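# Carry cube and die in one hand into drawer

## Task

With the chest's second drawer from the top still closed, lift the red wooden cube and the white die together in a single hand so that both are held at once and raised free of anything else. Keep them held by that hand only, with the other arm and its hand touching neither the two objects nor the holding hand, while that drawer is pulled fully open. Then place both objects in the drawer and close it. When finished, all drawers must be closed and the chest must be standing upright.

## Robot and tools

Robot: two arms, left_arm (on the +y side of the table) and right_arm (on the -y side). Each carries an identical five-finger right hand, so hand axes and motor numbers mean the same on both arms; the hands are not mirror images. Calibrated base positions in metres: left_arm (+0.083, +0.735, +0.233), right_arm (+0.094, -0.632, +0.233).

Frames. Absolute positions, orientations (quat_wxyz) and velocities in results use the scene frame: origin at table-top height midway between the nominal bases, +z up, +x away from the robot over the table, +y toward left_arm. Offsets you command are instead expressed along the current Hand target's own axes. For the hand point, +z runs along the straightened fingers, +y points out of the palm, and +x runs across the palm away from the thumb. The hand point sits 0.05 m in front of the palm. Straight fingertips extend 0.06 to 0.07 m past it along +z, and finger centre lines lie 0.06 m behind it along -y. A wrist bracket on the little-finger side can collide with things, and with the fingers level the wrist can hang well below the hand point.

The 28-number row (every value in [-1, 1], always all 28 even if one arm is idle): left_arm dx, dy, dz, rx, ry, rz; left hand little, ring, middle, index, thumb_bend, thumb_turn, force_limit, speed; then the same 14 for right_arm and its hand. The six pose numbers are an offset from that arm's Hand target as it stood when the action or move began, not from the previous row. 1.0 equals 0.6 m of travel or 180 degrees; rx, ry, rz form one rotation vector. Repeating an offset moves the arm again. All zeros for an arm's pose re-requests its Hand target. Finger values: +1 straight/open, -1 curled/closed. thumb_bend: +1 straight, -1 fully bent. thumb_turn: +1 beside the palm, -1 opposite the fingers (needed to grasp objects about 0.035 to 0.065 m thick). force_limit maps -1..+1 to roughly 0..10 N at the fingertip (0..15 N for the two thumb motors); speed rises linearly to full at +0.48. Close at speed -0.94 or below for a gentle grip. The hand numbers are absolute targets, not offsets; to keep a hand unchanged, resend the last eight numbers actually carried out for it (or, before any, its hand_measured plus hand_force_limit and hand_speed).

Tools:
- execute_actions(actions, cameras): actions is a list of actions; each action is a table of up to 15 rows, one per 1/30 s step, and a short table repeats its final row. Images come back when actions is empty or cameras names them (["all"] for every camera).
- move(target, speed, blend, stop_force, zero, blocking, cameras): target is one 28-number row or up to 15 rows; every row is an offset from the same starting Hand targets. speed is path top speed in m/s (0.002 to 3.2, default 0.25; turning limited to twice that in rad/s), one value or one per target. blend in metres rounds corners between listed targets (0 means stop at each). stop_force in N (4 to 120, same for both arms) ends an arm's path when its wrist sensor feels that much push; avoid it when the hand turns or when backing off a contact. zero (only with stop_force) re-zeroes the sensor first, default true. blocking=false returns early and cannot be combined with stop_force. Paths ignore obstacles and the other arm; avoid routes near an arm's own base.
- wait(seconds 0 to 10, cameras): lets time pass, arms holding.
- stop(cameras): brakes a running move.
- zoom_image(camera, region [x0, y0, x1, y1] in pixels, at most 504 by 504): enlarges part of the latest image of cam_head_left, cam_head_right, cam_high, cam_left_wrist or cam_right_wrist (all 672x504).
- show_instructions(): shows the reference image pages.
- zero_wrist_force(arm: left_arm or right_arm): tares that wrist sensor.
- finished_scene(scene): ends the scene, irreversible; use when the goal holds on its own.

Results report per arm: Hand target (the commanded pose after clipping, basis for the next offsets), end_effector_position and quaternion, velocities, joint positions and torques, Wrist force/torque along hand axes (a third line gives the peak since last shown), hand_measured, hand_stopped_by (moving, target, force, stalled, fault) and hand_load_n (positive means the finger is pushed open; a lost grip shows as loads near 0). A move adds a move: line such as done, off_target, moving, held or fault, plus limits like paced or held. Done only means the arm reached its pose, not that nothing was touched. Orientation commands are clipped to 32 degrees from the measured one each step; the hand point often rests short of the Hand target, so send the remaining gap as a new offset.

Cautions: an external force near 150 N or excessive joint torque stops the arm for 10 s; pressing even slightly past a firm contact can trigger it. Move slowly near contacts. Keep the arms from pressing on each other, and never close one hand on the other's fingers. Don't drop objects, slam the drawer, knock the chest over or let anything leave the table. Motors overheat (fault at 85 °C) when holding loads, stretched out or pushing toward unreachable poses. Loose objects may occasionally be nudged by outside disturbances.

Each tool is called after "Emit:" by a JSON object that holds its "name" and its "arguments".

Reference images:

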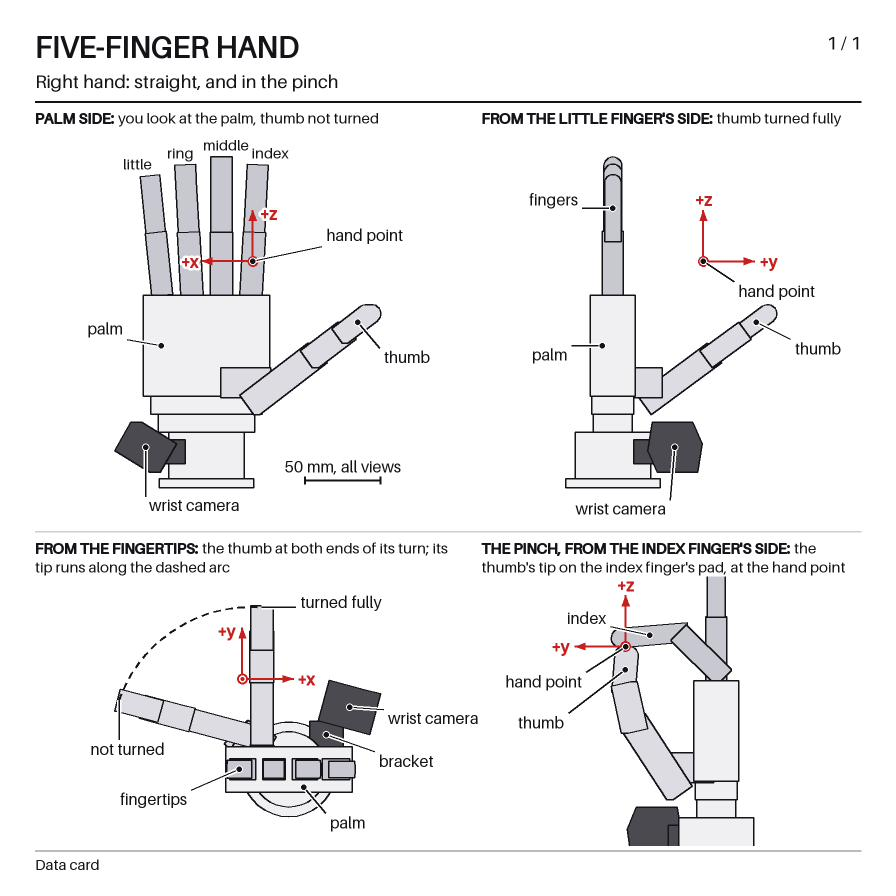

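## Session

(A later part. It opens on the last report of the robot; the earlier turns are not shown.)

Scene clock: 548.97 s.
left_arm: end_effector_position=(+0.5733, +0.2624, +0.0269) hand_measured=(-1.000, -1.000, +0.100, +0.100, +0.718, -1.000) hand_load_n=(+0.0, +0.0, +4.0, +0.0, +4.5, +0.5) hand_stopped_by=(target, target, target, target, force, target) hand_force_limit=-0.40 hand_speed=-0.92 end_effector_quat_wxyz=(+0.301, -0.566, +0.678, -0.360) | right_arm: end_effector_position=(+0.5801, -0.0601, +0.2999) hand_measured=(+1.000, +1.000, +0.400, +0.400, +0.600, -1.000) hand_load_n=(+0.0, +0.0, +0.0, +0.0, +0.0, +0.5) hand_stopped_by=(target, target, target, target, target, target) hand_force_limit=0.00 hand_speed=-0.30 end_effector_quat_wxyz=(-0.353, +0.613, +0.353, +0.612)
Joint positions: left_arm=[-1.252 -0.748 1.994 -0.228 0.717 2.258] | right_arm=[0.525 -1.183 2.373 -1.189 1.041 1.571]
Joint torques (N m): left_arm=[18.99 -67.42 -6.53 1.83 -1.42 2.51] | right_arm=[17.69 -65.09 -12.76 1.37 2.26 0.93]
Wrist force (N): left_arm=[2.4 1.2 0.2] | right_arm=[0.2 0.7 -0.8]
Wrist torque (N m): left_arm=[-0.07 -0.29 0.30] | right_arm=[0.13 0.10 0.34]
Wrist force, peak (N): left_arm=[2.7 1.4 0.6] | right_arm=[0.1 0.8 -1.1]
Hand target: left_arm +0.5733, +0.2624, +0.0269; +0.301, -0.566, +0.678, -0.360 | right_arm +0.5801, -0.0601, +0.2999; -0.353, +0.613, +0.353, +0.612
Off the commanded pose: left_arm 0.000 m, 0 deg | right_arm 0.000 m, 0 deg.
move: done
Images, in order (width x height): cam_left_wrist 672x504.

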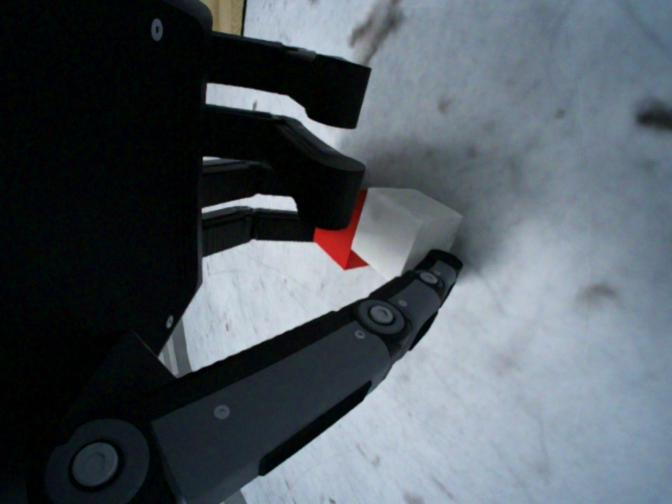

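Emit:
{"name": "move", "arguments": {"target": [0,0,0,0,0,0,-1,-1,0.1,-0.1,0.2,-1,-0.6,-0.94,0,0,0,0,0,0,1,1,0.4,0.4,0.6,-1,0,-0.3], "cameras": ["cam_left_wrist"]}}

Scene clock: 557.33 s.
left_arm: end_effector_position=(+0.5733, +0.2624, +0.0269) hand_measured=(-1.000, -1.000, +0.100, +0.084, +0.718, -1.000) hand_load_n=(+0.0, +0.0, +3.0, +3.0, +5.5, +0.0) hand_stopped_by=(target, target, target, force, force, target) hand_force_limit=-0.60 hand_speed=-0.94 end_effector_quat_wxyz=(+0.301, -0.566, +0.678, -0.360) | right_arm: end_effector_position=(+0.5801, -0.0601, +0.2999) hand_measured=(+1.000, +1.000, +0.400, +0.400, +0.600, -1.000) hand_load_n=(+0.0, +0.0, +0.0, +0.0, +0.0, +0.0) hand_stopped_by=(target, target, target, target, target, target) hand_force_limit=0.00 hand_speed=-0.30 end_effector_quat_wxyz=(-0.353, +0.613, +0.353, +0.612)
Joint positions: left_arm=[-1.252 -0.748 1.994 -0.228 0.717 2.258] | right_arm=[0.525 -1.183 2.373 -1.189 1.041 1.571]
Joint torques (N m): left_arm=[12.3 -67.21 -5.7 1.5 -2.05 2.12] | right_arm=[17.27 -65 -15.45 1.5 2.29 -0.02]
Wrist force (N): left_arm=[2.1 1.3 -0.1] | right_arm=[0.2 0.6 -0.5]
Wrist torque (N m): left_arm=[-0.09 -0.24 0.28] | right_arm=[0.11 0.07 0.34]
Wrist force, peak (N): left_arm=[2.7 1.3 0.0] | right_arm=[0.0 0.9 -1.0]
Hand target: left_arm +0.5733, +0.2624, +0.0269; +0.301, -0.566, +0.678, -0.360 | right_arm +0.5801, -0.0601, +0.2999; -0.353, +0.613, +0.353, +0.612
Off the commanded pose: left_arm 0.000 m, 0 deg | right_arm 0.000 m, 0 deg.
move: done
Images, in order (width x height): cam_left_wrist 672x504.

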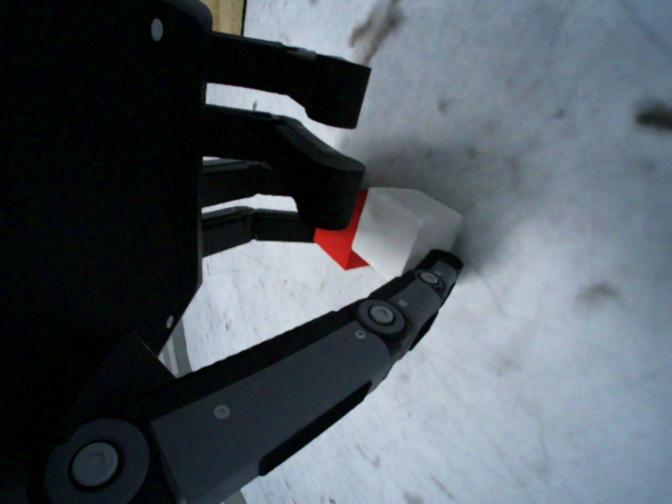

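Emit:
{"name": "move", "arguments": {"target": [0,-0.0691,-0.0466,0,0,0,-1,-1,0.1,-0.1,0.2,-1,-0.6,-0.94,0,0,0,0,0,0,1,1,0.4,0.4,0.6,-1,0,-0.3], "speed": 0.05, "cameras": ["cam_left_wrist"]}}

Scene clock: 569.97 s.
left_arm: end_effector_position=(+0.5733, +0.2625, +0.0771) hand_measured=(-1.000, -1.000, +0.100, +0.084, +0.718, -1.000) hand_load_n=(+0.0, +0.0, +3.0, +2.5, +6.0, +0.0) hand_stopped_by=(target, target, target, force, force, target) hand_force_limit=-0.60 hand_speed=-0.94 end_effector_quat_wxyz=(+0.301, -0.566, +0.678, -0.360) end_effector_velocity=(+0.000, +0.001, -0.005) end_effector_angular_velocity=(+0.001, +0.000, +0.000) | right_arm: end_effector_position=(+0.5801, -0.0601, +0.2999) hand_measured=(+1.000, +1.000, +0.400, +0.400, +0.600, -1.000) hand_load_n=(+0.0, +0.0, +0.0, +0.0, +0.0, +0.0) hand_stopped_by=(target, target, target, target, target, target) hand_force_limit=0.00 hand_speed=-0.30 end_effector_quat_wxyz=(-0.353, +0.613, +0.353, +0.612)
Joint positions: left_arm=[-1.252 -0.832 2.01 -0.16 0.717 2.258] | right_arm=[0.525 -1.183 2.373 -1.189 1.041 1.571]
Joint velocities: left_arm=[0 0.007 0 -0.006 0 0] | right_arm=[within noise]
Joint torques (N m): left_arm=[12.92 -60.99 -15.49 0.7 -1.42 1.31] | right_arm=[15.33 -64.44 -18.55 1.25 2.14 -1.49]
Wrist force (N): left_arm=[2.6 1.4 0.8] | right_arm=[-0.3 0.7 -0.7]
Wrist torque (N m): left_arm=[-0.18 -0.33 0.28] | right_arm=[0.14 0.16 0.32]
Wrist force, peak (N): left_arm=[2.2 2.3 1.1] | right_arm=[0.3 1.0 -0.8]
Hand target: left_arm +0.5733, +0.2624, +0.0769; +0.301, -0.566, +0.678, -0.360 | right_arm +0.5801, -0.0601, +0.2999; -0.353, +0.613, +0.353, +0.612
Off the commanded pose: left_arm 0.000 m, 0 deg | right_arm 0.000 m, 0 deg.
move: done
Images, in order (width x height): cam_left_wrist 672x504.

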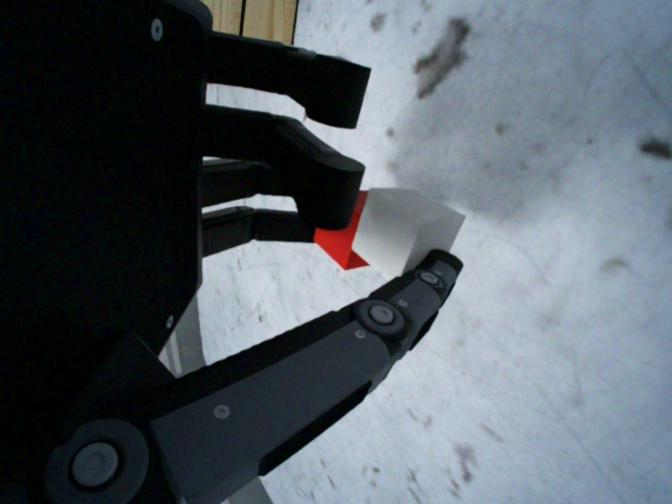

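Emit:
{"name": "move", "arguments": {"target": [-0.1332,-0.3725,-0.4702,0,0,0,-1,-1,0.1,-0.1,0.2,-1,-0.6,-0.94,-0.0415,0.1002,0.1928,0,0,0,1,1,0.4,0.4,0.6,-1,0,-0.3], "speed": 0.15, "cameras": ["all"]}}

Scene clock: 605.50 s.
left_arm: end_effector_position=(+0.4805, +0.3601, +0.4201) hand_measured=(-1.000, -1.000, +0.100, +0.084, +0.718, -1.000) hand_load_n=(+0.5, +0.0, +3.0, +2.5, +6.0, -0.5) hand_stopped_by=(target, target, target, force, force, target) hand_force_limit=-0.60 hand_speed=-0.94 end_effector_quat_wxyz=(+0.301, -0.566, +0.678, -0.360) | right_arm: end_effector_position=(+0.6900, +0.0099, +0.2748) hand_measured=(+1.000, +1.000, +0.400, +0.400, +0.600, -1.000) hand_load_n=(+0.0, +0.0, +0.0, +0.0, +0.0, +0.5) hand_stopped_by=(target, target, target, target, target, target) hand_force_limit=0.00 hand_speed=-0.30 end_effector_quat_wxyz=(-0.353, +0.613, +0.353, +0.612)
Joint positions: left_arm=[-1.416 -1.477 2.161 0.515 0.644 2.025] | right_arm=[0.536 -1.021 2.127 -1.105 1.053 1.571]
Joint torques (N m): left_arm=[18.6 -52.39 -24.05 4.89 0.64 2.11] | right_arm=[12.09 -79.89 -14.72 -5.31 1.08 2.06]
Wrist force (N): left_arm=[2.5 1.8 0.5] | right_arm=[0.6 0.4 -0.9]
Wrist torque (N m): left_arm=[-0.10 -0.28 0.18] | right_arm=[0.07 0.02 0.32]
Wrist force, peak (N): left_arm=[2.9 2.6 1.9] | right_arm=[0.6 0.5 -1.2]
Hand target: left_arm +0.4805, +0.3602, +0.4201; +0.301, -0.566, +0.678, -0.360 | right_arm +0.6900, +0.0099, +0.2749; -0.353, +0.613, +0.353, +0.612
Off the commanded pose: left_arm 0.000 m, 0 deg | right_arm 0.000 m, 0 deg.
move: done

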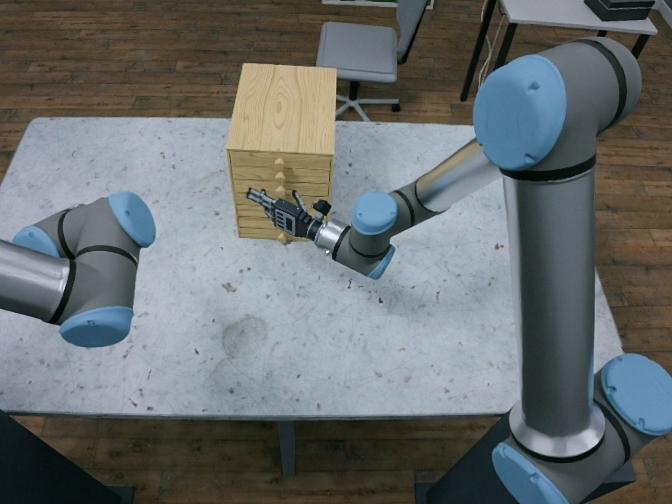

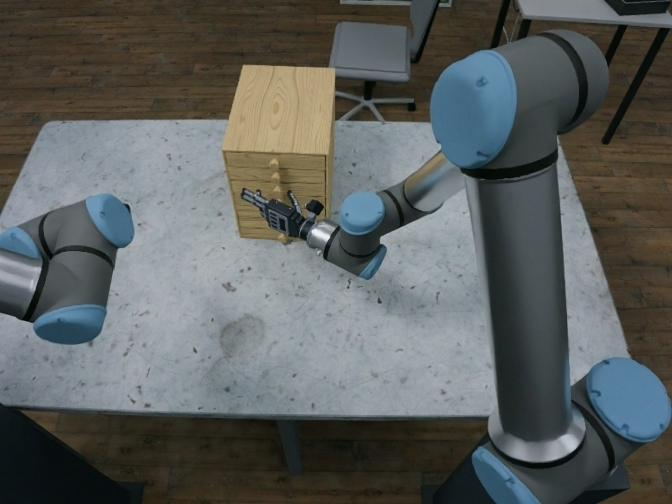

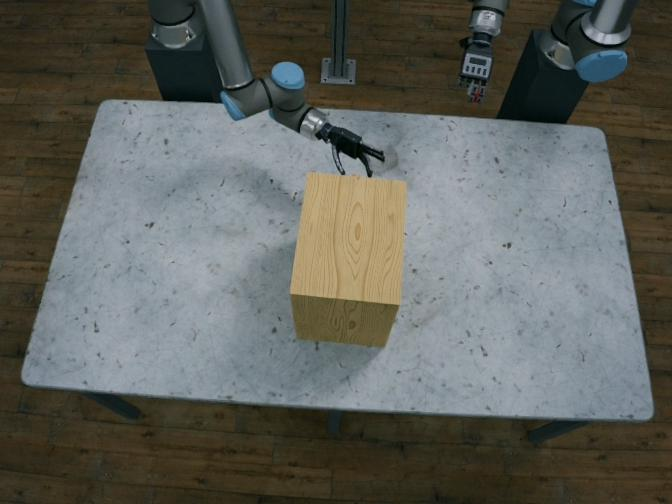

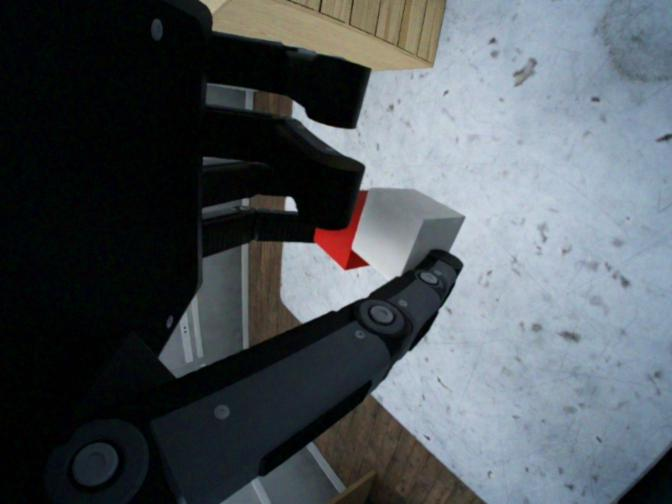

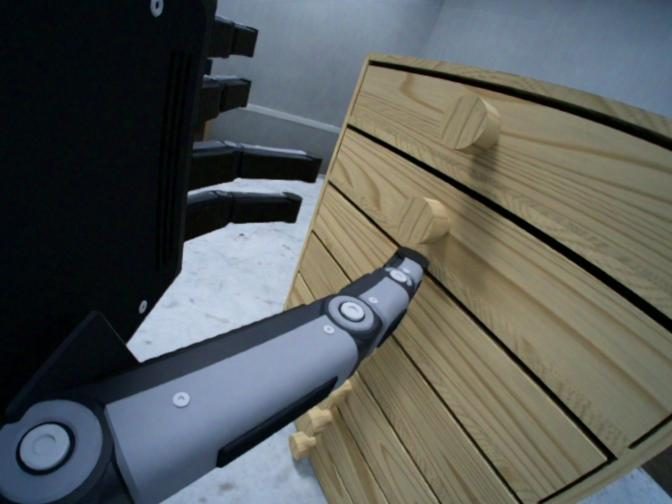

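Emit:
{"name": "zoom_image", "arguments": {"camera": "cam_right_wrist", "region": [240, 60, 540, 330]}}

Emit:
{"name": "zoom_image", "arguments": {"camera": "cam_head_left", "region": [210, 130, 370, 260]}}

Scaled by 1.680 from the camera's 672x504 image, which has a finer 960x720 frame.

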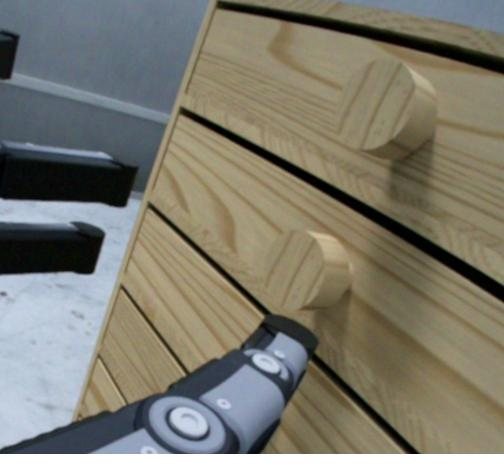

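Scaled by 3.150.

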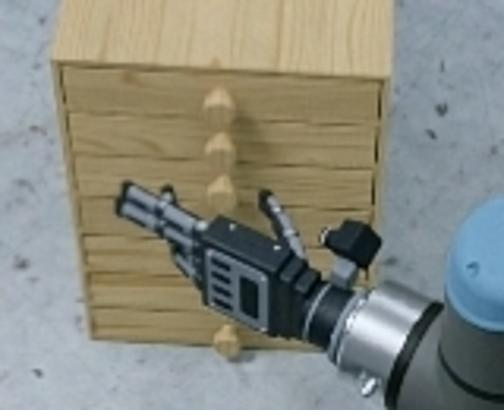

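Emit:
{"name": "move", "arguments": {"target": [0,0,0,0,0,0,-1,-1,0.1,-0.1,0.2,-1,-0.6,-0.94,-0.0048,0.0391,0.0324,0,0,0,1,1,0.4,0.4,0.6,-1,0,-0.3], "speed": 0.1, "stop_force": 6, "cameras": ["cam_right_wrist","cam_head_left"]}}

Scene clock: 654.23 s.
left_arm: end_effector_position=(+0.4805, +0.3602, +0.4201) hand_measured=(-1.000, -1.000, +0.100, +0.084, +0.718, -1.000) hand_load_n=(+0.0, +0.0, +3.0, +3.0, +6.0, +0.0) hand_stopped_by=(target, target, target, force, force, target) hand_force_limit=-0.60 hand_speed=-0.94 end_effector_quat_wxyz=(+0.301, -0.566, +0.678, -0.360) | right_arm: end_effector_position=(+0.7201, +0.0149, +0.2720) hand_measured=(+1.000, +1.000, +0.400, +0.400, +0.600, -1.000) hand_load_n=(+0.0, +0.0, +0.0, +0.0, +0.0, +0.5) hand_stopped_by=(target, target, target, target, target, target) hand_force_limit=0.00 hand_speed=-0.30 end_effector_quat_wxyz=(-0.353, +0.613, +0.353, +0.612)
Joint positions: left_arm=[-1.416 -1.477 2.161 0.515 0.644 2.025] | right_arm=[0.518 -0.994 2.077 -1.083 1.035 1.571]
Joint torques (N m): left_arm=[17.42 -52.97 -26.61 4.63 1 2.48] | right_arm=[16.93 -83.09 -13.01 -5.12 2.56 -1.49]
Wrist force (N): left_arm=[2.5 1.4 0.6] | right_arm=[0.5 0.7 -1.1]
Wrist torque (N m): left_arm=[-0.17 -0.28 0.16] | right_arm=[0.11 0.03 0.32]
Wrist force, peak (N): left_arm=[3.3 1.6 0.9] | right_arm=[0.3 1.5 -0.6]
Hand target: left_arm +0.4805, +0.3602, +0.4201; +0.301, -0.566, +0.678, -0.360 | right_arm +0.7201, +0.0149, +0.2720; -0.353, +0.613, +0.353, +0.612
Off the commanded pose: left_arm 0.000 m, 0 deg | right_arm 0.000 m, 0 deg.
move: done
Images, in order (width x height): cam_head_left 672x504, cam_right_wrist 672x504.

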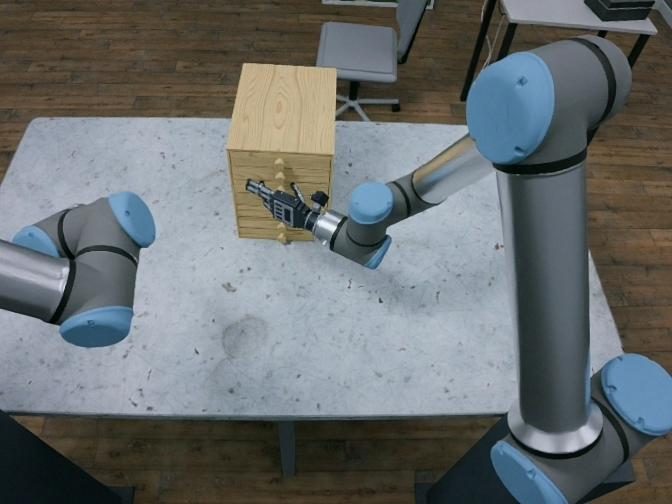

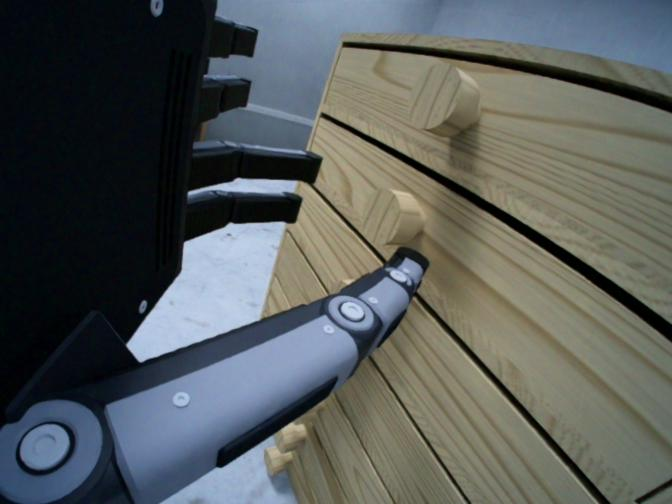

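Emit:
{"name": "zoom_image", "arguments": {"camera": "cam_right_wrist", "region": [300, 130, 500, 310]}}

Scaled by 2.520 from the camera's 672x504 image, which has a finer 960x720 frame.

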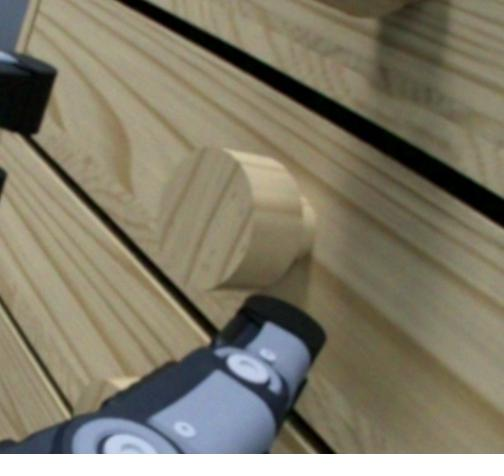

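Emit:
{"name": "move", "arguments": {"target": [0,0,0,0,0,0,-1,-1,0.1,-0.1,0.2,-1,-0.6,-0.94,-0.005,0.0479,0.0604,0,0,0,1,1,0.4,0.4,0.6,-1,0,-0.3], "speed": 0.06, "stop_force": 6, "cameras": ["cam_right_wrist"]}}

Emit:
{"name": "zoom_image", "arguments": {"camera": "cam_right_wrist", "region": [180, 100, 480, 330]}}

Scene clock: 689.73 s.
left_arm: end_effector_position=(+0.4805, +0.3602, +0.4201) hand_measured=(-1.000, -1.000, +0.100, +0.084, +0.718, -1.000) hand_load_n=(+0.0, +0.0, +3.0, +2.5, +6.0, +0.0) hand_stopped_by=(target, target, target, force, force, target) hand_force_limit=-0.60 hand_speed=-0.94 end_effector_quat_wxyz=(+0.301, -0.566, +0.678, -0.360) | right_arm: end_effector_position=(+0.7485, +0.0262, +0.2701) hand_measured=(+1.000, +1.000, +0.400, +0.400, +0.600, -1.000) hand_load_n=(+0.0, +0.0, +0.0, -0.5, +0.0, +0.0) hand_stopped_by=(target, target, target, target, target, target) hand_force_limit=0.00 hand_speed=-0.30 end_effector_quat_wxyz=(-0.353, +0.613, +0.353, +0.612)
Joint positions: left_arm=[-1.416 -1.477 2.161 0.515 0.644 2.025] | right_arm=[0.512 -0.965 2.019 -1.054 1.028 1.571]
Joint torques (N m): left_arm=[17.49 -54.98 -28.34 3.1 0.66 2.2] | right_arm=[15.96 -48.59 -31.68 1.38 -0.14 -0.26]
Wrist force (N): left_arm=[2.8 1.2 0.8] | right_arm=[0.1 0.6 -1.4]
Wrist torque (N m): left_arm=[-0.21 -0.33 0.17] | right_arm=[0.11 0.09 0.29]
Wrist force, peak (N): left_arm=[3.1 2.1 0.8] | right_arm=[1.4 -21.5 -24.9]
Hand target: left_arm +0.4805, +0.3602, +0.4201; +0.301, -0.566, +0.678, -0.360 | right_arm +0.7485, +0.0262, +0.2700; -0.353, +0.613, +0.353, +0.612 (not the last commanded pose)
Off the commanded pose: left_arm 0.000 m, 0 deg | right_arm 0.016 m, 0 deg.
move: contact (right_arm)
Images, in order (width x height): cam_right_wrist 672x504.

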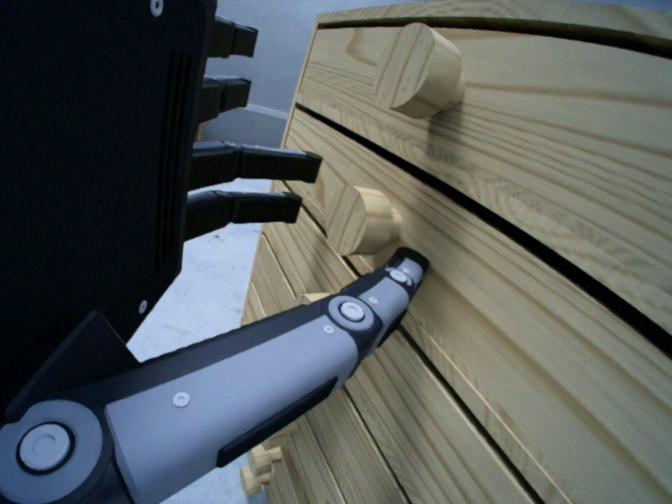

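Scaled by 1.680 from the camera's 672x504 image, which has a finer 960x720 frame.

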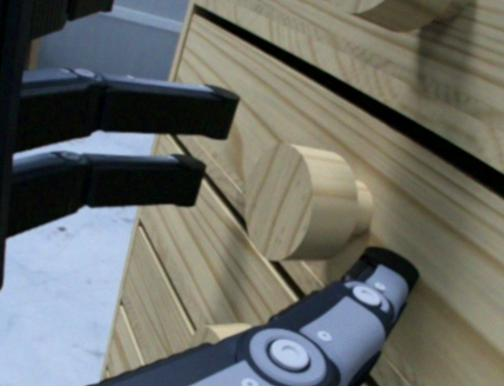

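Emit:
{"name": "move", "arguments": {"target": [[0,0,0,0,0,0,-1,-1,0.1,-0.1,0.2,-1,-0.6,-0.94,0.0083,0.0029,0.0017,0,0,0,1,1,0.4,0.4,0.6,-1,0,-0.3],[0,0,0,0,0,0,-1,-1,0.1,-0.1,0.2,-1,-0.6,-0.94,0.0083,0.0029,0.0017,0,0,0,1,1,-0.4,-0.4,0.6,-1,-0.5,-0.85]], "speed": 0.03, "cameras": ["cam_right_wrist"]}}

Emit:
{"name": "zoom_image", "arguments": {"camera": "cam_right_wrist", "region": [180, 100, 480, 330]}}

Scene clock: 726.27 s.
left_arm: end_effector_position=(+0.4805, +0.3602, +0.4201) hand_measured=(-1.000, -1.000, +0.100, +0.084, +0.718, -1.000) hand_load_n=(+0.0, +0.0, +3.0, +3.0, +6.0, +0.0) hand_stopped_by=(target, target, target, force, force, target) hand_force_limit=-0.60 hand_speed=-0.94 end_effector_quat_wxyz=(+0.301, -0.566, +0.678, -0.360) | right_arm: end_effector_position=(+0.7505, +0.0262, +0.2750) hand_measured=(+1.000, +1.000, -0.084, -0.224, +0.598, -1.000) hand_load_n=(+0.0, +0.0, +4.0, +3.5, -6.0, +1.5) hand_stopped_by=(target, target, force, force, target, target) hand_force_limit=-0.50 hand_speed=-0.85 end_effector_quat_wxyz=(-0.353, +0.613, +0.353, +0.612)
Joint positions: left_arm=[-1.416 -1.477 2.161 0.515 0.644 2.025] | right_arm=[0.51 -0.972 2.016 -1.044 1.027 1.571]
Joint torques (N m): left_arm=[18.08 -52.78 -29.83 3.78 0 1.71] | right_arm=[-29.81 -54.06 -39.56 -7.33 4.13 0.55]
Wrist force (N): left_arm=[2.9 1.5 0.5] | right_arm=[-4.2 -16.6 -5.8]
Wrist torque (N m): left_arm=[-0.15 -0.34 0.19] | right_arm=[-0.46 0.17 0.17]
Wrist force, peak (N): left_arm=[3.0 2.0 0.8] | right_arm=[-4.0 -16.7 -5.9]
Hand target: left_arm +0.4805, +0.3602, +0.4201; +0.301, -0.566, +0.678, -0.360 | right_arm +0.7505, +0.0262, +0.2750; -0.353, +0.613, +0.353, +0.612
Off the commanded pose: left_arm 0.000 m, 0 deg | right_arm 0.000 m, 0 deg.
move: done
Images, in order (width x height): cam_right_wrist 672x504.

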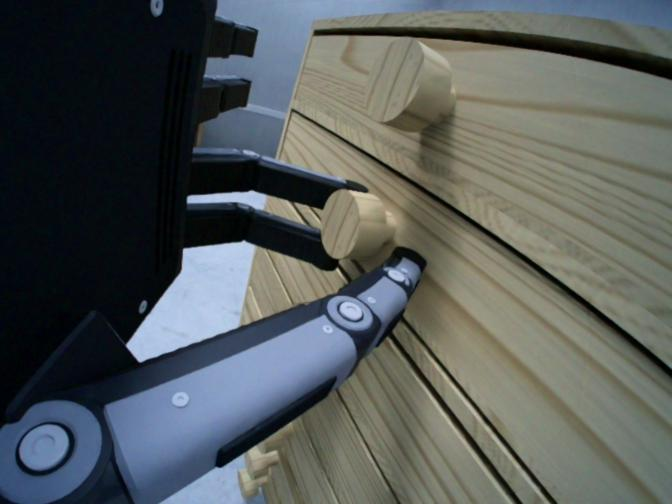

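Scaled by 1.680 from the camera's 672x504 image, which has a finer 960x720 frame.

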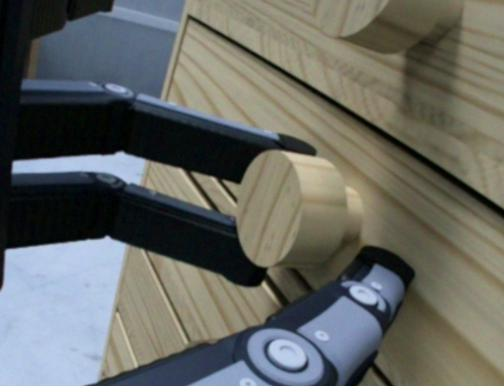

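Emit:
{"name": "move", "arguments": {"target": [[0,0,0,0,0,0,-1,-1,0.1,-0.1,0.2,-1,-0.6,-0.94,0,-0.0043,-0.0025,0,0,0,1,1,-0.4,-0.4,0.6,-1,-0.5,-0.85],[0,0,0,0,0,0,-1,-1,0.1,-0.1,0.2,-1,-0.6,-0.94,0,-0.0043,-0.0025,0,0,0,1,1,-0.4,-0.4,0.0,-1,-0.3,-0.9]], "speed": 0.03, "cameras": ["cam_right_wrist"]}}

Emit:
{"name": "zoom_image", "arguments": {"camera": "cam_right_wrist", "region": [180, 100, 480, 330]}}

Scene clock: 744.60 s.
left_arm: end_effector_position=(+0.4805, +0.3602, +0.4201) hand_measured=(-1.000, -1.000, +0.100, +0.084, +0.718, -1.000) hand_load_n=(+0.0, +0.0, +3.0, +2.5, +6.0, +0.0) hand_stopped_by=(target, target, target, force, force, target) hand_force_limit=-0.60 hand_speed=-0.94 end_effector_quat_wxyz=(+0.301, -0.566, +0.678, -0.360) | right_arm: end_effector_position=(+0.7476, +0.0262, +0.2751) hand_measured=(+1.000, +1.000, -0.084, -0.224, +0.494, -1.000) hand_load_n=(+0.0, +0.0, +1.0, +2.0, +5.0, +0.5) hand_stopped_by=(target, target, force, force, force, target) hand_force_limit=-0.30 hand_speed=-0.90 end_effector_quat_wxyz=(-0.353, +0.613, +0.353, +0.612)
Joint positions: left_arm=[-1.416 -1.477 2.161 0.515 0.644 2.025] | right_arm=[0.512 -0.974 2.021 -1.046 1.029 1.571]
Joint torques (N m): left_arm=[19.18 -54.29 -31.56 3.56 0 1.5] | right_arm=[16.21 -57.84 -32.65 1.16 -1 -0.49]
Wrist force (N): left_arm=[2.5 1.8 0.8] | right_arm=[-2.2 1.3 -1.1]
Wrist torque (N m): left_arm=[-0.12 -0.30 0.17] | right_arm=[0.17 0.12 0.33]
Wrist force, peak (N): left_arm=[3.2 1.7 0.6] | right_arm=[-4.6 -16.9 -5.8]
Hand target: left_arm +0.4805, +0.3602, +0.4201; +0.301, -0.566, +0.678, -0.360 | right_arm +0.7476, +0.0262, +0.2750; -0.353, +0.613, +0.353, +0.612
Off the commanded pose: left_arm 0.000 m, 0 deg | right_arm 0.000 m, 0 deg.
move: done
Images, in order (width x height): cam_right_wrist 672x504.

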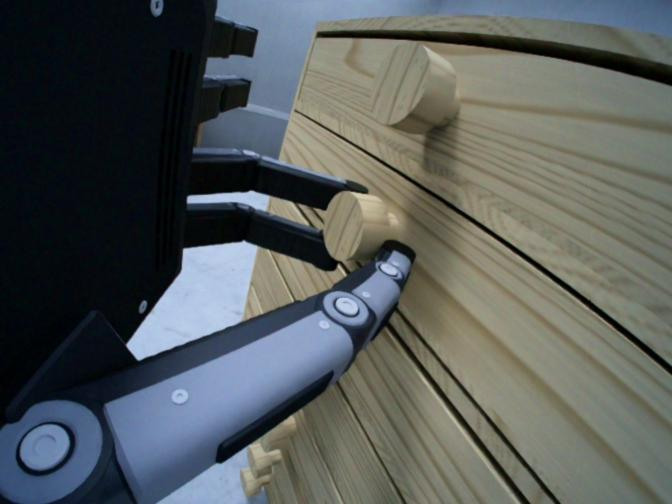

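Scaled by 1.680 from the camera's 672x504 image, which has a finer 960x720 frame.

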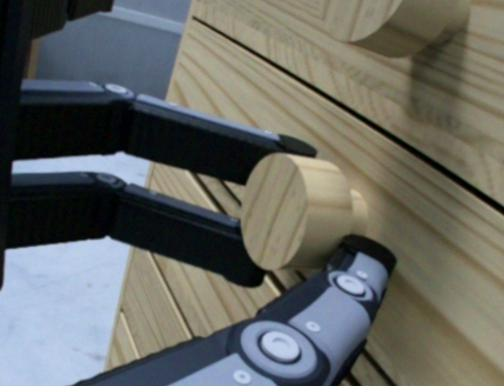

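Emit:
{"name": "move", "arguments": {"target": [0,0,0,0,0,0,-1,-1,0.1,-0.1,0.2,-1,-0.6,-0.94,0,-0.0433,-0.025,0,0,0,1,1,-0.4,-0.4,0.0,-1,-0.3,-0.9], "speed": 0.04, "cameras": ["cam_right_wrist"]}}

Emit:
{"name": "zoom_image", "arguments": {"camera": "cam_right_wrist", "region": [180, 100, 480, 330]}}

Scene clock: 755.03 s.
left_arm: end_effector_position=(+0.4805, +0.3602, +0.4201) hand_measured=(-1.000, -1.000, +0.100, +0.084, +0.718, -1.000) hand_load_n=(+0.0, +0.0, +3.0, +2.5, +6.0, -0.5) hand_stopped_by=(target, target, target, force, force, target) hand_force_limit=-0.60 hand_speed=-0.94 end_effector_quat_wxyz=(+0.301, -0.566, +0.678, -0.360) | right_arm: end_effector_position=(+0.7173, +0.0263, +0.2752) hand_measured=(+1.000, +1.000, -0.084, -0.224, +0.494, -1.000) hand_load_n=(+0.0, +0.5, +1.0, +2.0, +4.5, +0.0) hand_stopped_by=(target, target, force, force, force, target) hand_force_limit=-0.30 hand_speed=-0.90 end_effector_quat_wxyz=(-0.353, +0.613, +0.353, +0.612) end_effector_velocity=(+0.003, +0.001, +0.002) end_effector_angular_velocity=(+0.002, -0.003, +0.001)
Joint positions: left_arm=[-1.416 -1.477 2.161 0.515 0.644 2.025] | right_arm=[0.537 -0.994 2.064 -1.071 1.053 1.571]
Joint velocities: left_arm=[within noise] | right_arm=[-0.002 0.001 -0.005 0 -0.002 0]
Joint torques (N m): left_arm=[16.85 -52.62 -32.3 3.25 -0.38 1.13] | right_arm=[-19.38 -50.83 -31.2 0.72 -1.53 0.03]
Wrist force (N): left_arm=[2.9 1.3 0.9] | right_arm=[-0.5 0.3 -1.1]
Wrist torque (N m): left_arm=[-0.20 -0.36 0.18] | right_arm=[0.13 0.03 0.35]
Wrist force, peak (N): left_arm=[3.1 1.8 0.4] | right_arm=[-1.8 2.5 -0.7]
Hand target: left_arm +0.4805, +0.3602, +0.4201; +0.301, -0.566, +0.678, -0.360 | right_arm +0.7176, +0.0262, +0.2750; -0.353, +0.613, +0.353, +0.612
Off the commanded pose: left_arm 0.000 m, 0 deg | right_arm 0.000 m, 0 deg.
move: done
Images, in order (width x height): cam_right_wrist 672x504.

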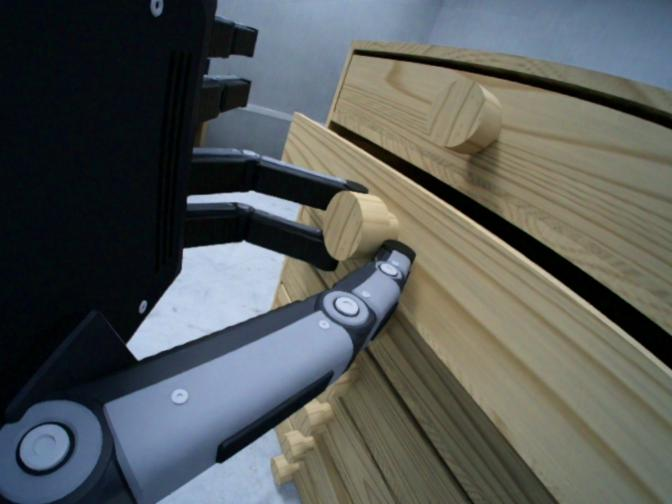

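Scaled by 1.680 from the camera's 672x504 image, which has a finer 960x720 frame.

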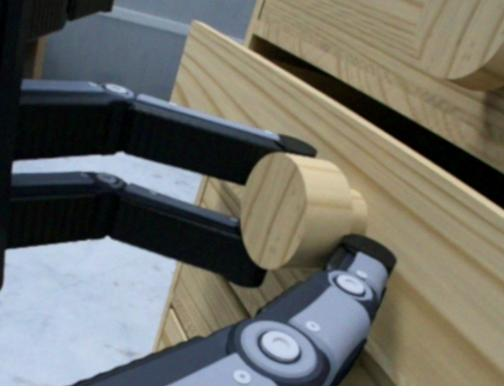

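Emit:
{"name": "move", "arguments": {"target": [0,0,0,0,0,0,-1,-1,0.1,-0.1,0.2,-1,-0.6,-0.94,0,-0.2454,-0.1417,0,0,0,1,1,-0.4,-0.4,0.0,-1,-0.3,-0.9], "speed": 0.08, "cameras": ["all"]}}

Scene clock: 765.20 s.
left_arm: end_effector_position=(+0.4805, +0.3602, +0.4201) hand_measured=(-1.000, -1.000, +0.100, +0.084, +0.718, -1.000) hand_load_n=(+0.0, +0.0, +3.0, +2.5, +5.5, +0.0) hand_stopped_by=(target, target, target, force, force, target) hand_force_limit=-0.60 hand_speed=-0.94 end_effector_quat_wxyz=(+0.301, -0.566, +0.678, -0.360) | right_arm: end_effector_position=(+0.5475, +0.0264, +0.2753) hand_measured=(+1.000, +1.000, -0.084, -0.224, +0.494, -1.000) hand_load_n=(+0.0, +0.0, +0.0, +0.0, +0.0, +0.0) hand_stopped_by=(target, target, force, force, force, target) hand_force_limit=-0.30 hand_speed=-0.90 end_effector_quat_wxyz=(-0.353, +0.613, +0.353, +0.613)
Joint positions: left_arm=[-1.416 -1.477 2.161 0.515 0.644 2.025] | right_arm=[0.715 -1.085 2.271 -1.186 1.231 1.571]
Joint torques (N m): left_arm=[15.28 -54.22 -32.72 3.67 -0.3 1.14] | right_arm=[-18.82 -35.5 -25.53 1.13 -2.53 2.85]
Wrist force (N): left_arm=[2.3 1.6 0.9] | right_arm=[0.4 0.9 -1.3]
Wrist torque (N m): left_arm=[-0.17 -0.27 0.15] | right_arm=[0.11 0.04 0.39]
Wrist force, peak (N): left_arm=[3.0 1.9 1.0] | right_arm=[-1.6 2.7 12.7]
Hand target: left_arm +0.4805, +0.3602, +0.4201; +0.301, -0.566, +0.678, -0.360 | right_arm +0.5475, +0.0264, +0.2751; -0.353, +0.613, +0.353, +0.612
Off the commanded pose: left_arm 0.000 m, 0 deg | right_arm 0.000 m, 0 deg.
move: done

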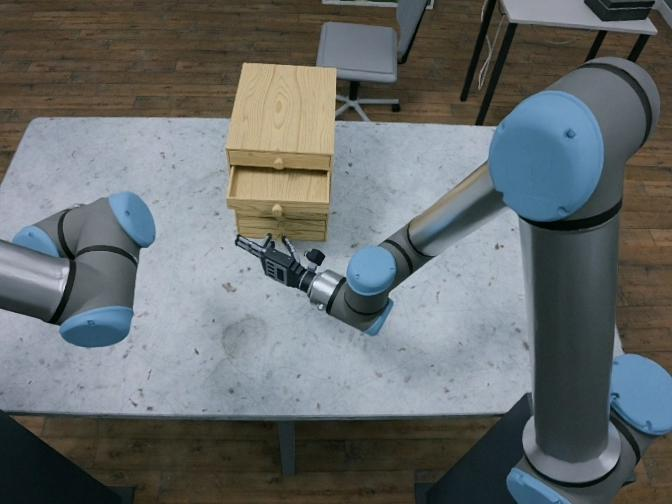

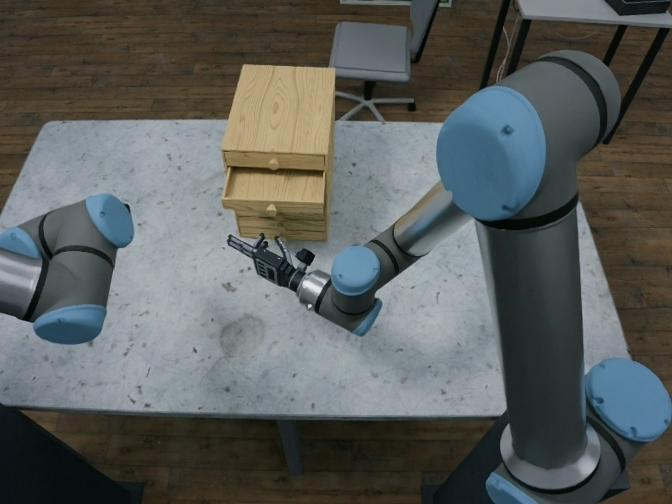

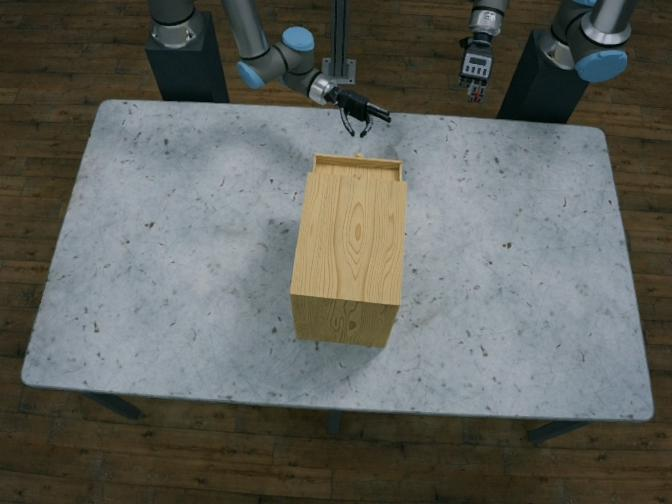

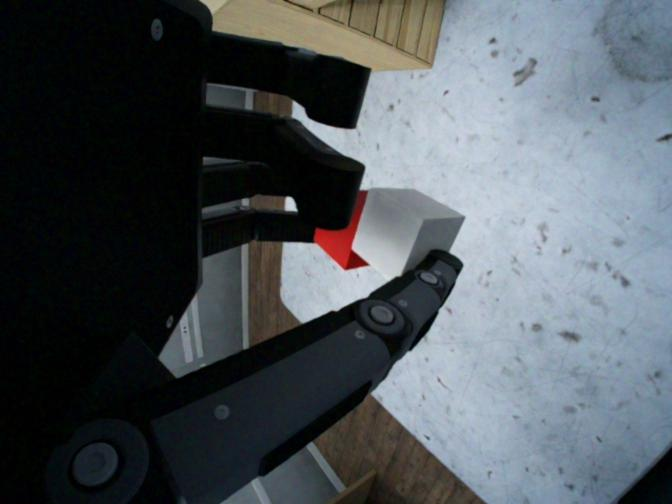

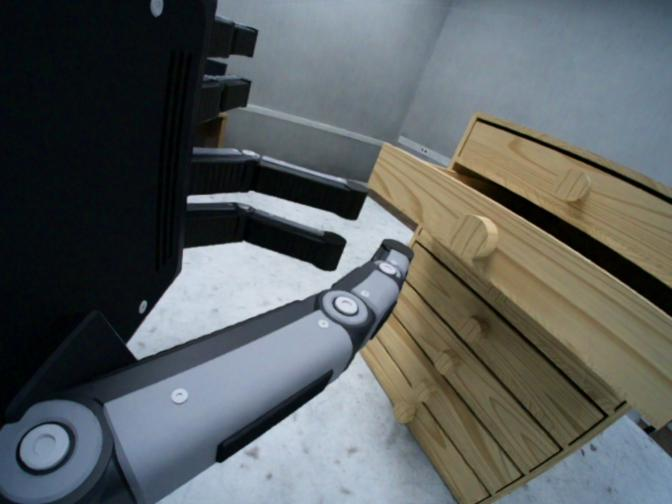

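Emit:
{"name": "move", "arguments": {"target": [[0,0,0,0,0,0,-1,-1,0.1,-0.1,0.2,-1,-0.6,-0.94,0,0,0,0,0,0,1,1,0.3,0.3,0.8,-1,-0.2,-0.3],[0,0,0,0,0,0,-1,-1,0.1,-0.1,0.2,-1,-0.6,-0.94,0.003,0.1075,0.0621,0,0,0,1,1,0.3,0.3,0.8,-1,-0.2,-0.3],[0,0,0,0,0,0,-1,-1,0.1,-0.1,0.2,-1,-0.6,-0.94,0.003,0.1075,0.0621,0,0,0,1,1,-0.5,-0.5,0.8,-1,-0.2,-0.85]], "speed": 0.06, "cameras": ["cam_right_wrist"]}}

Emit:
{"name": "zoom_image", "arguments": {"camera": "cam_right_wrist", "region": [180, 100, 480, 330]}}

Scene clock: 814.93 s.
left_arm: end_effector_position=(+0.4805, +0.3602, +0.4201) hand_measured=(-1.000, -1.000, +0.100, +0.084, +0.718, -1.000) hand_load_n=(+0.0, +0.0, +3.0, +3.0, +6.0, +0.0) hand_stopped_by=(target, target, target, force, force, target) hand_force_limit=-0.60 hand_speed=-0.94 end_effector_quat_wxyz=(+0.301, -0.566, +0.678, -0.360) | right_arm: end_effector_position=(+0.6220, +0.0263, +0.2769) hand_measured=(+1.000, +1.000, -0.114, -0.500, +0.800, -1.000) hand_load_n=(+0.0, +0.0, +4.5, +0.0, +0.0, +0.0) hand_stopped_by=(target, target, force, target, target, target) hand_force_limit=-0.20 hand_speed=-0.85 end_effector_quat_wxyz=(-0.353, +0.613, +0.353, +0.612)
Joint positions: left_arm=[-1.416 -1.477 2.161 0.515 0.644 2.025] | right_arm=[0.627 -1.052 2.189 -1.136 1.143 1.571]
Joint torques (N m): left_arm=[18.23 -54.51 -34.86 3.43 -1.28 0.22] | right_arm=[-10.14 -74.42 -12.18 -3.92 2.18 -1.43]
Wrist force (N): left_arm=[2.5 1.4 0.9] | right_arm=[0.6 -5.4 1.6]
Wrist torque (N m): left_arm=[-0.19 -0.30 0.16] | right_arm=[0.25 0.05 0.25]
Wrist force, peak (N): left_arm=[3.2 1.4 1.2] | right_arm=[0.5 -5.7 2.0]
Hand target: left_arm +0.4805, +0.3602, +0.4201; +0.301, -0.566, +0.678, -0.360 | right_arm +0.6220, +0.0263, +0.2769; -0.353, +0.613, +0.353, +0.612
Off the commanded pose: left_arm 0.000 m, 0 deg | right_arm 0.000 m, 0 deg.
move: done
Images, in order (width x height): cam_right_wrist 672x504.

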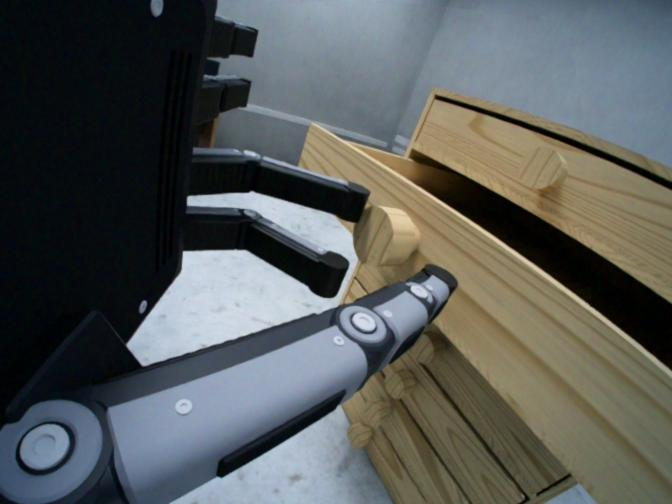

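Scaled by 1.680 from the camera's 672x504 image, which has a finer 960x720 frame.

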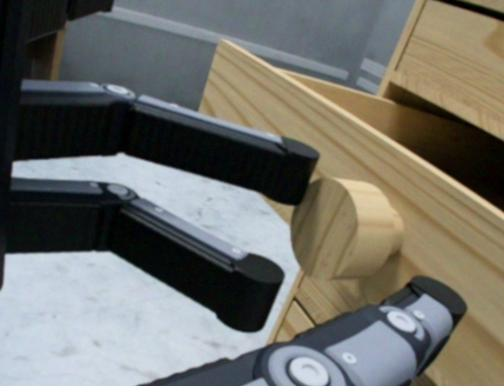

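Emit:
{"name": "move", "arguments": {"target": [[0,0,0,0,0,0,-1,-1,0.1,-0.1,0.2,-1,-0.6,-0.94,0,0,0,0,0,0,1,1,0.35,0.35,0.8,-1,-0.2,-0.3],[0,0,0,0,0,0,-1,-1,0.1,-0.1,0.2,-1,-0.6,-0.94,-0.005,0.0218,0.0125,0,0,0,1,1,0.35,0.35,0.8,-1,-0.2,-0.3],[0,0,0,0,0,0,-1,-1,0.1,-0.1,0.2,-1,-0.6,-0.94,-0.005,0.0218,0.0125,0,0,0,1,1,-0.4,-0.4,0.8,-1,-0.2,-0.85]], "speed": 0.06, "cameras": ["cam_right_wrist"]}}

Emit:
{"name": "zoom_image", "arguments": {"camera": "cam_right_wrist", "region": [180, 100, 480, 330]}}

Scene clock: 833.90 s.
left_arm: end_effector_position=(+0.4805, +0.3602, +0.4201) hand_measured=(-1.000, -1.000, +0.100, +0.084, +0.718, -1.000) hand_load_n=(+0.0, +0.0, +3.0, +3.0, +6.0, +0.0) hand_stopped_by=(target, target, target, force, force, target) hand_force_limit=-0.60 hand_speed=-0.94 end_effector_quat_wxyz=(+0.301, -0.566, +0.678, -0.360) | right_arm: end_effector_position=(+0.6371, +0.0263, +0.2739) hand_measured=(+1.000, +1.000, -0.076, -0.176, +0.800, -1.000) hand_load_n=(+0.0, +0.0, +8.0, +4.5, +0.0, +0.5) hand_stopped_by=(target, target, force, force, target, target) hand_force_limit=-0.20 hand_speed=-0.85 end_effector_quat_wxyz=(-0.353, +0.613, +0.353, +0.612)
Joint positions: left_arm=[-1.416 -1.477 2.161 0.515 0.644 2.025] | right_arm=[0.611 -1.039 2.171 -1.132 1.127 1.571]
Joint torques (N m): left_arm=[17.58 -54.55 -35.53 3.17 -1.17 0.31] | right_arm=[10.35 -76.8 -12.06 -2.88 2.35 -1.41]
Wrist force (N): left_arm=[3.0 1.6 0.8] | right_arm=[-2.3 -1.3 11.1]
Wrist torque (N m): left_arm=[-0.16 -0.36 0.19] | right_arm=[0.20 -0.07 0.32]
Wrist force, peak (N): left_arm=[3.0 1.8 0.8] | right_arm=[-2.1 -1.1 11.2]
Hand target: left_arm +0.4805, +0.3602, +0.4201; +0.301, -0.566, +0.678, -0.360 | right_arm +0.6371, +0.0263, +0.2739; -0.353, +0.613, +0.353, +0.612
Off the commanded pose: left_arm 0.000 m, 0 deg | right_arm 0.000 m, 0 deg.
move: done
Images, in order (width x height): cam_right_wrist 672x504.

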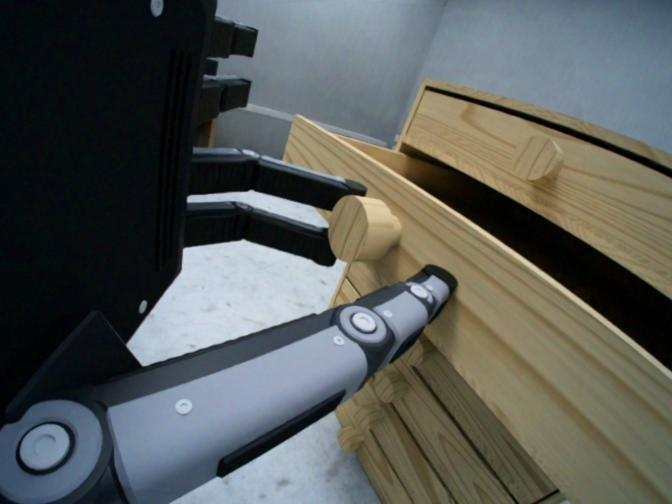

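Scaled by 1.680 from the camera's 672x504 image, which has a finer 960x720 frame.

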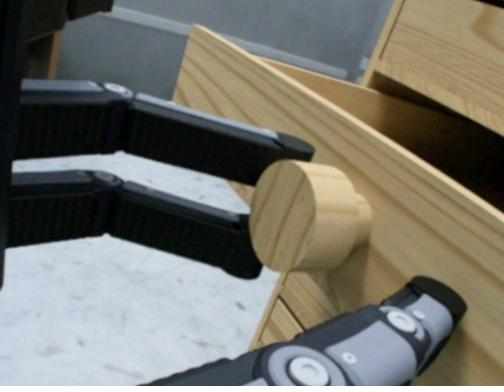

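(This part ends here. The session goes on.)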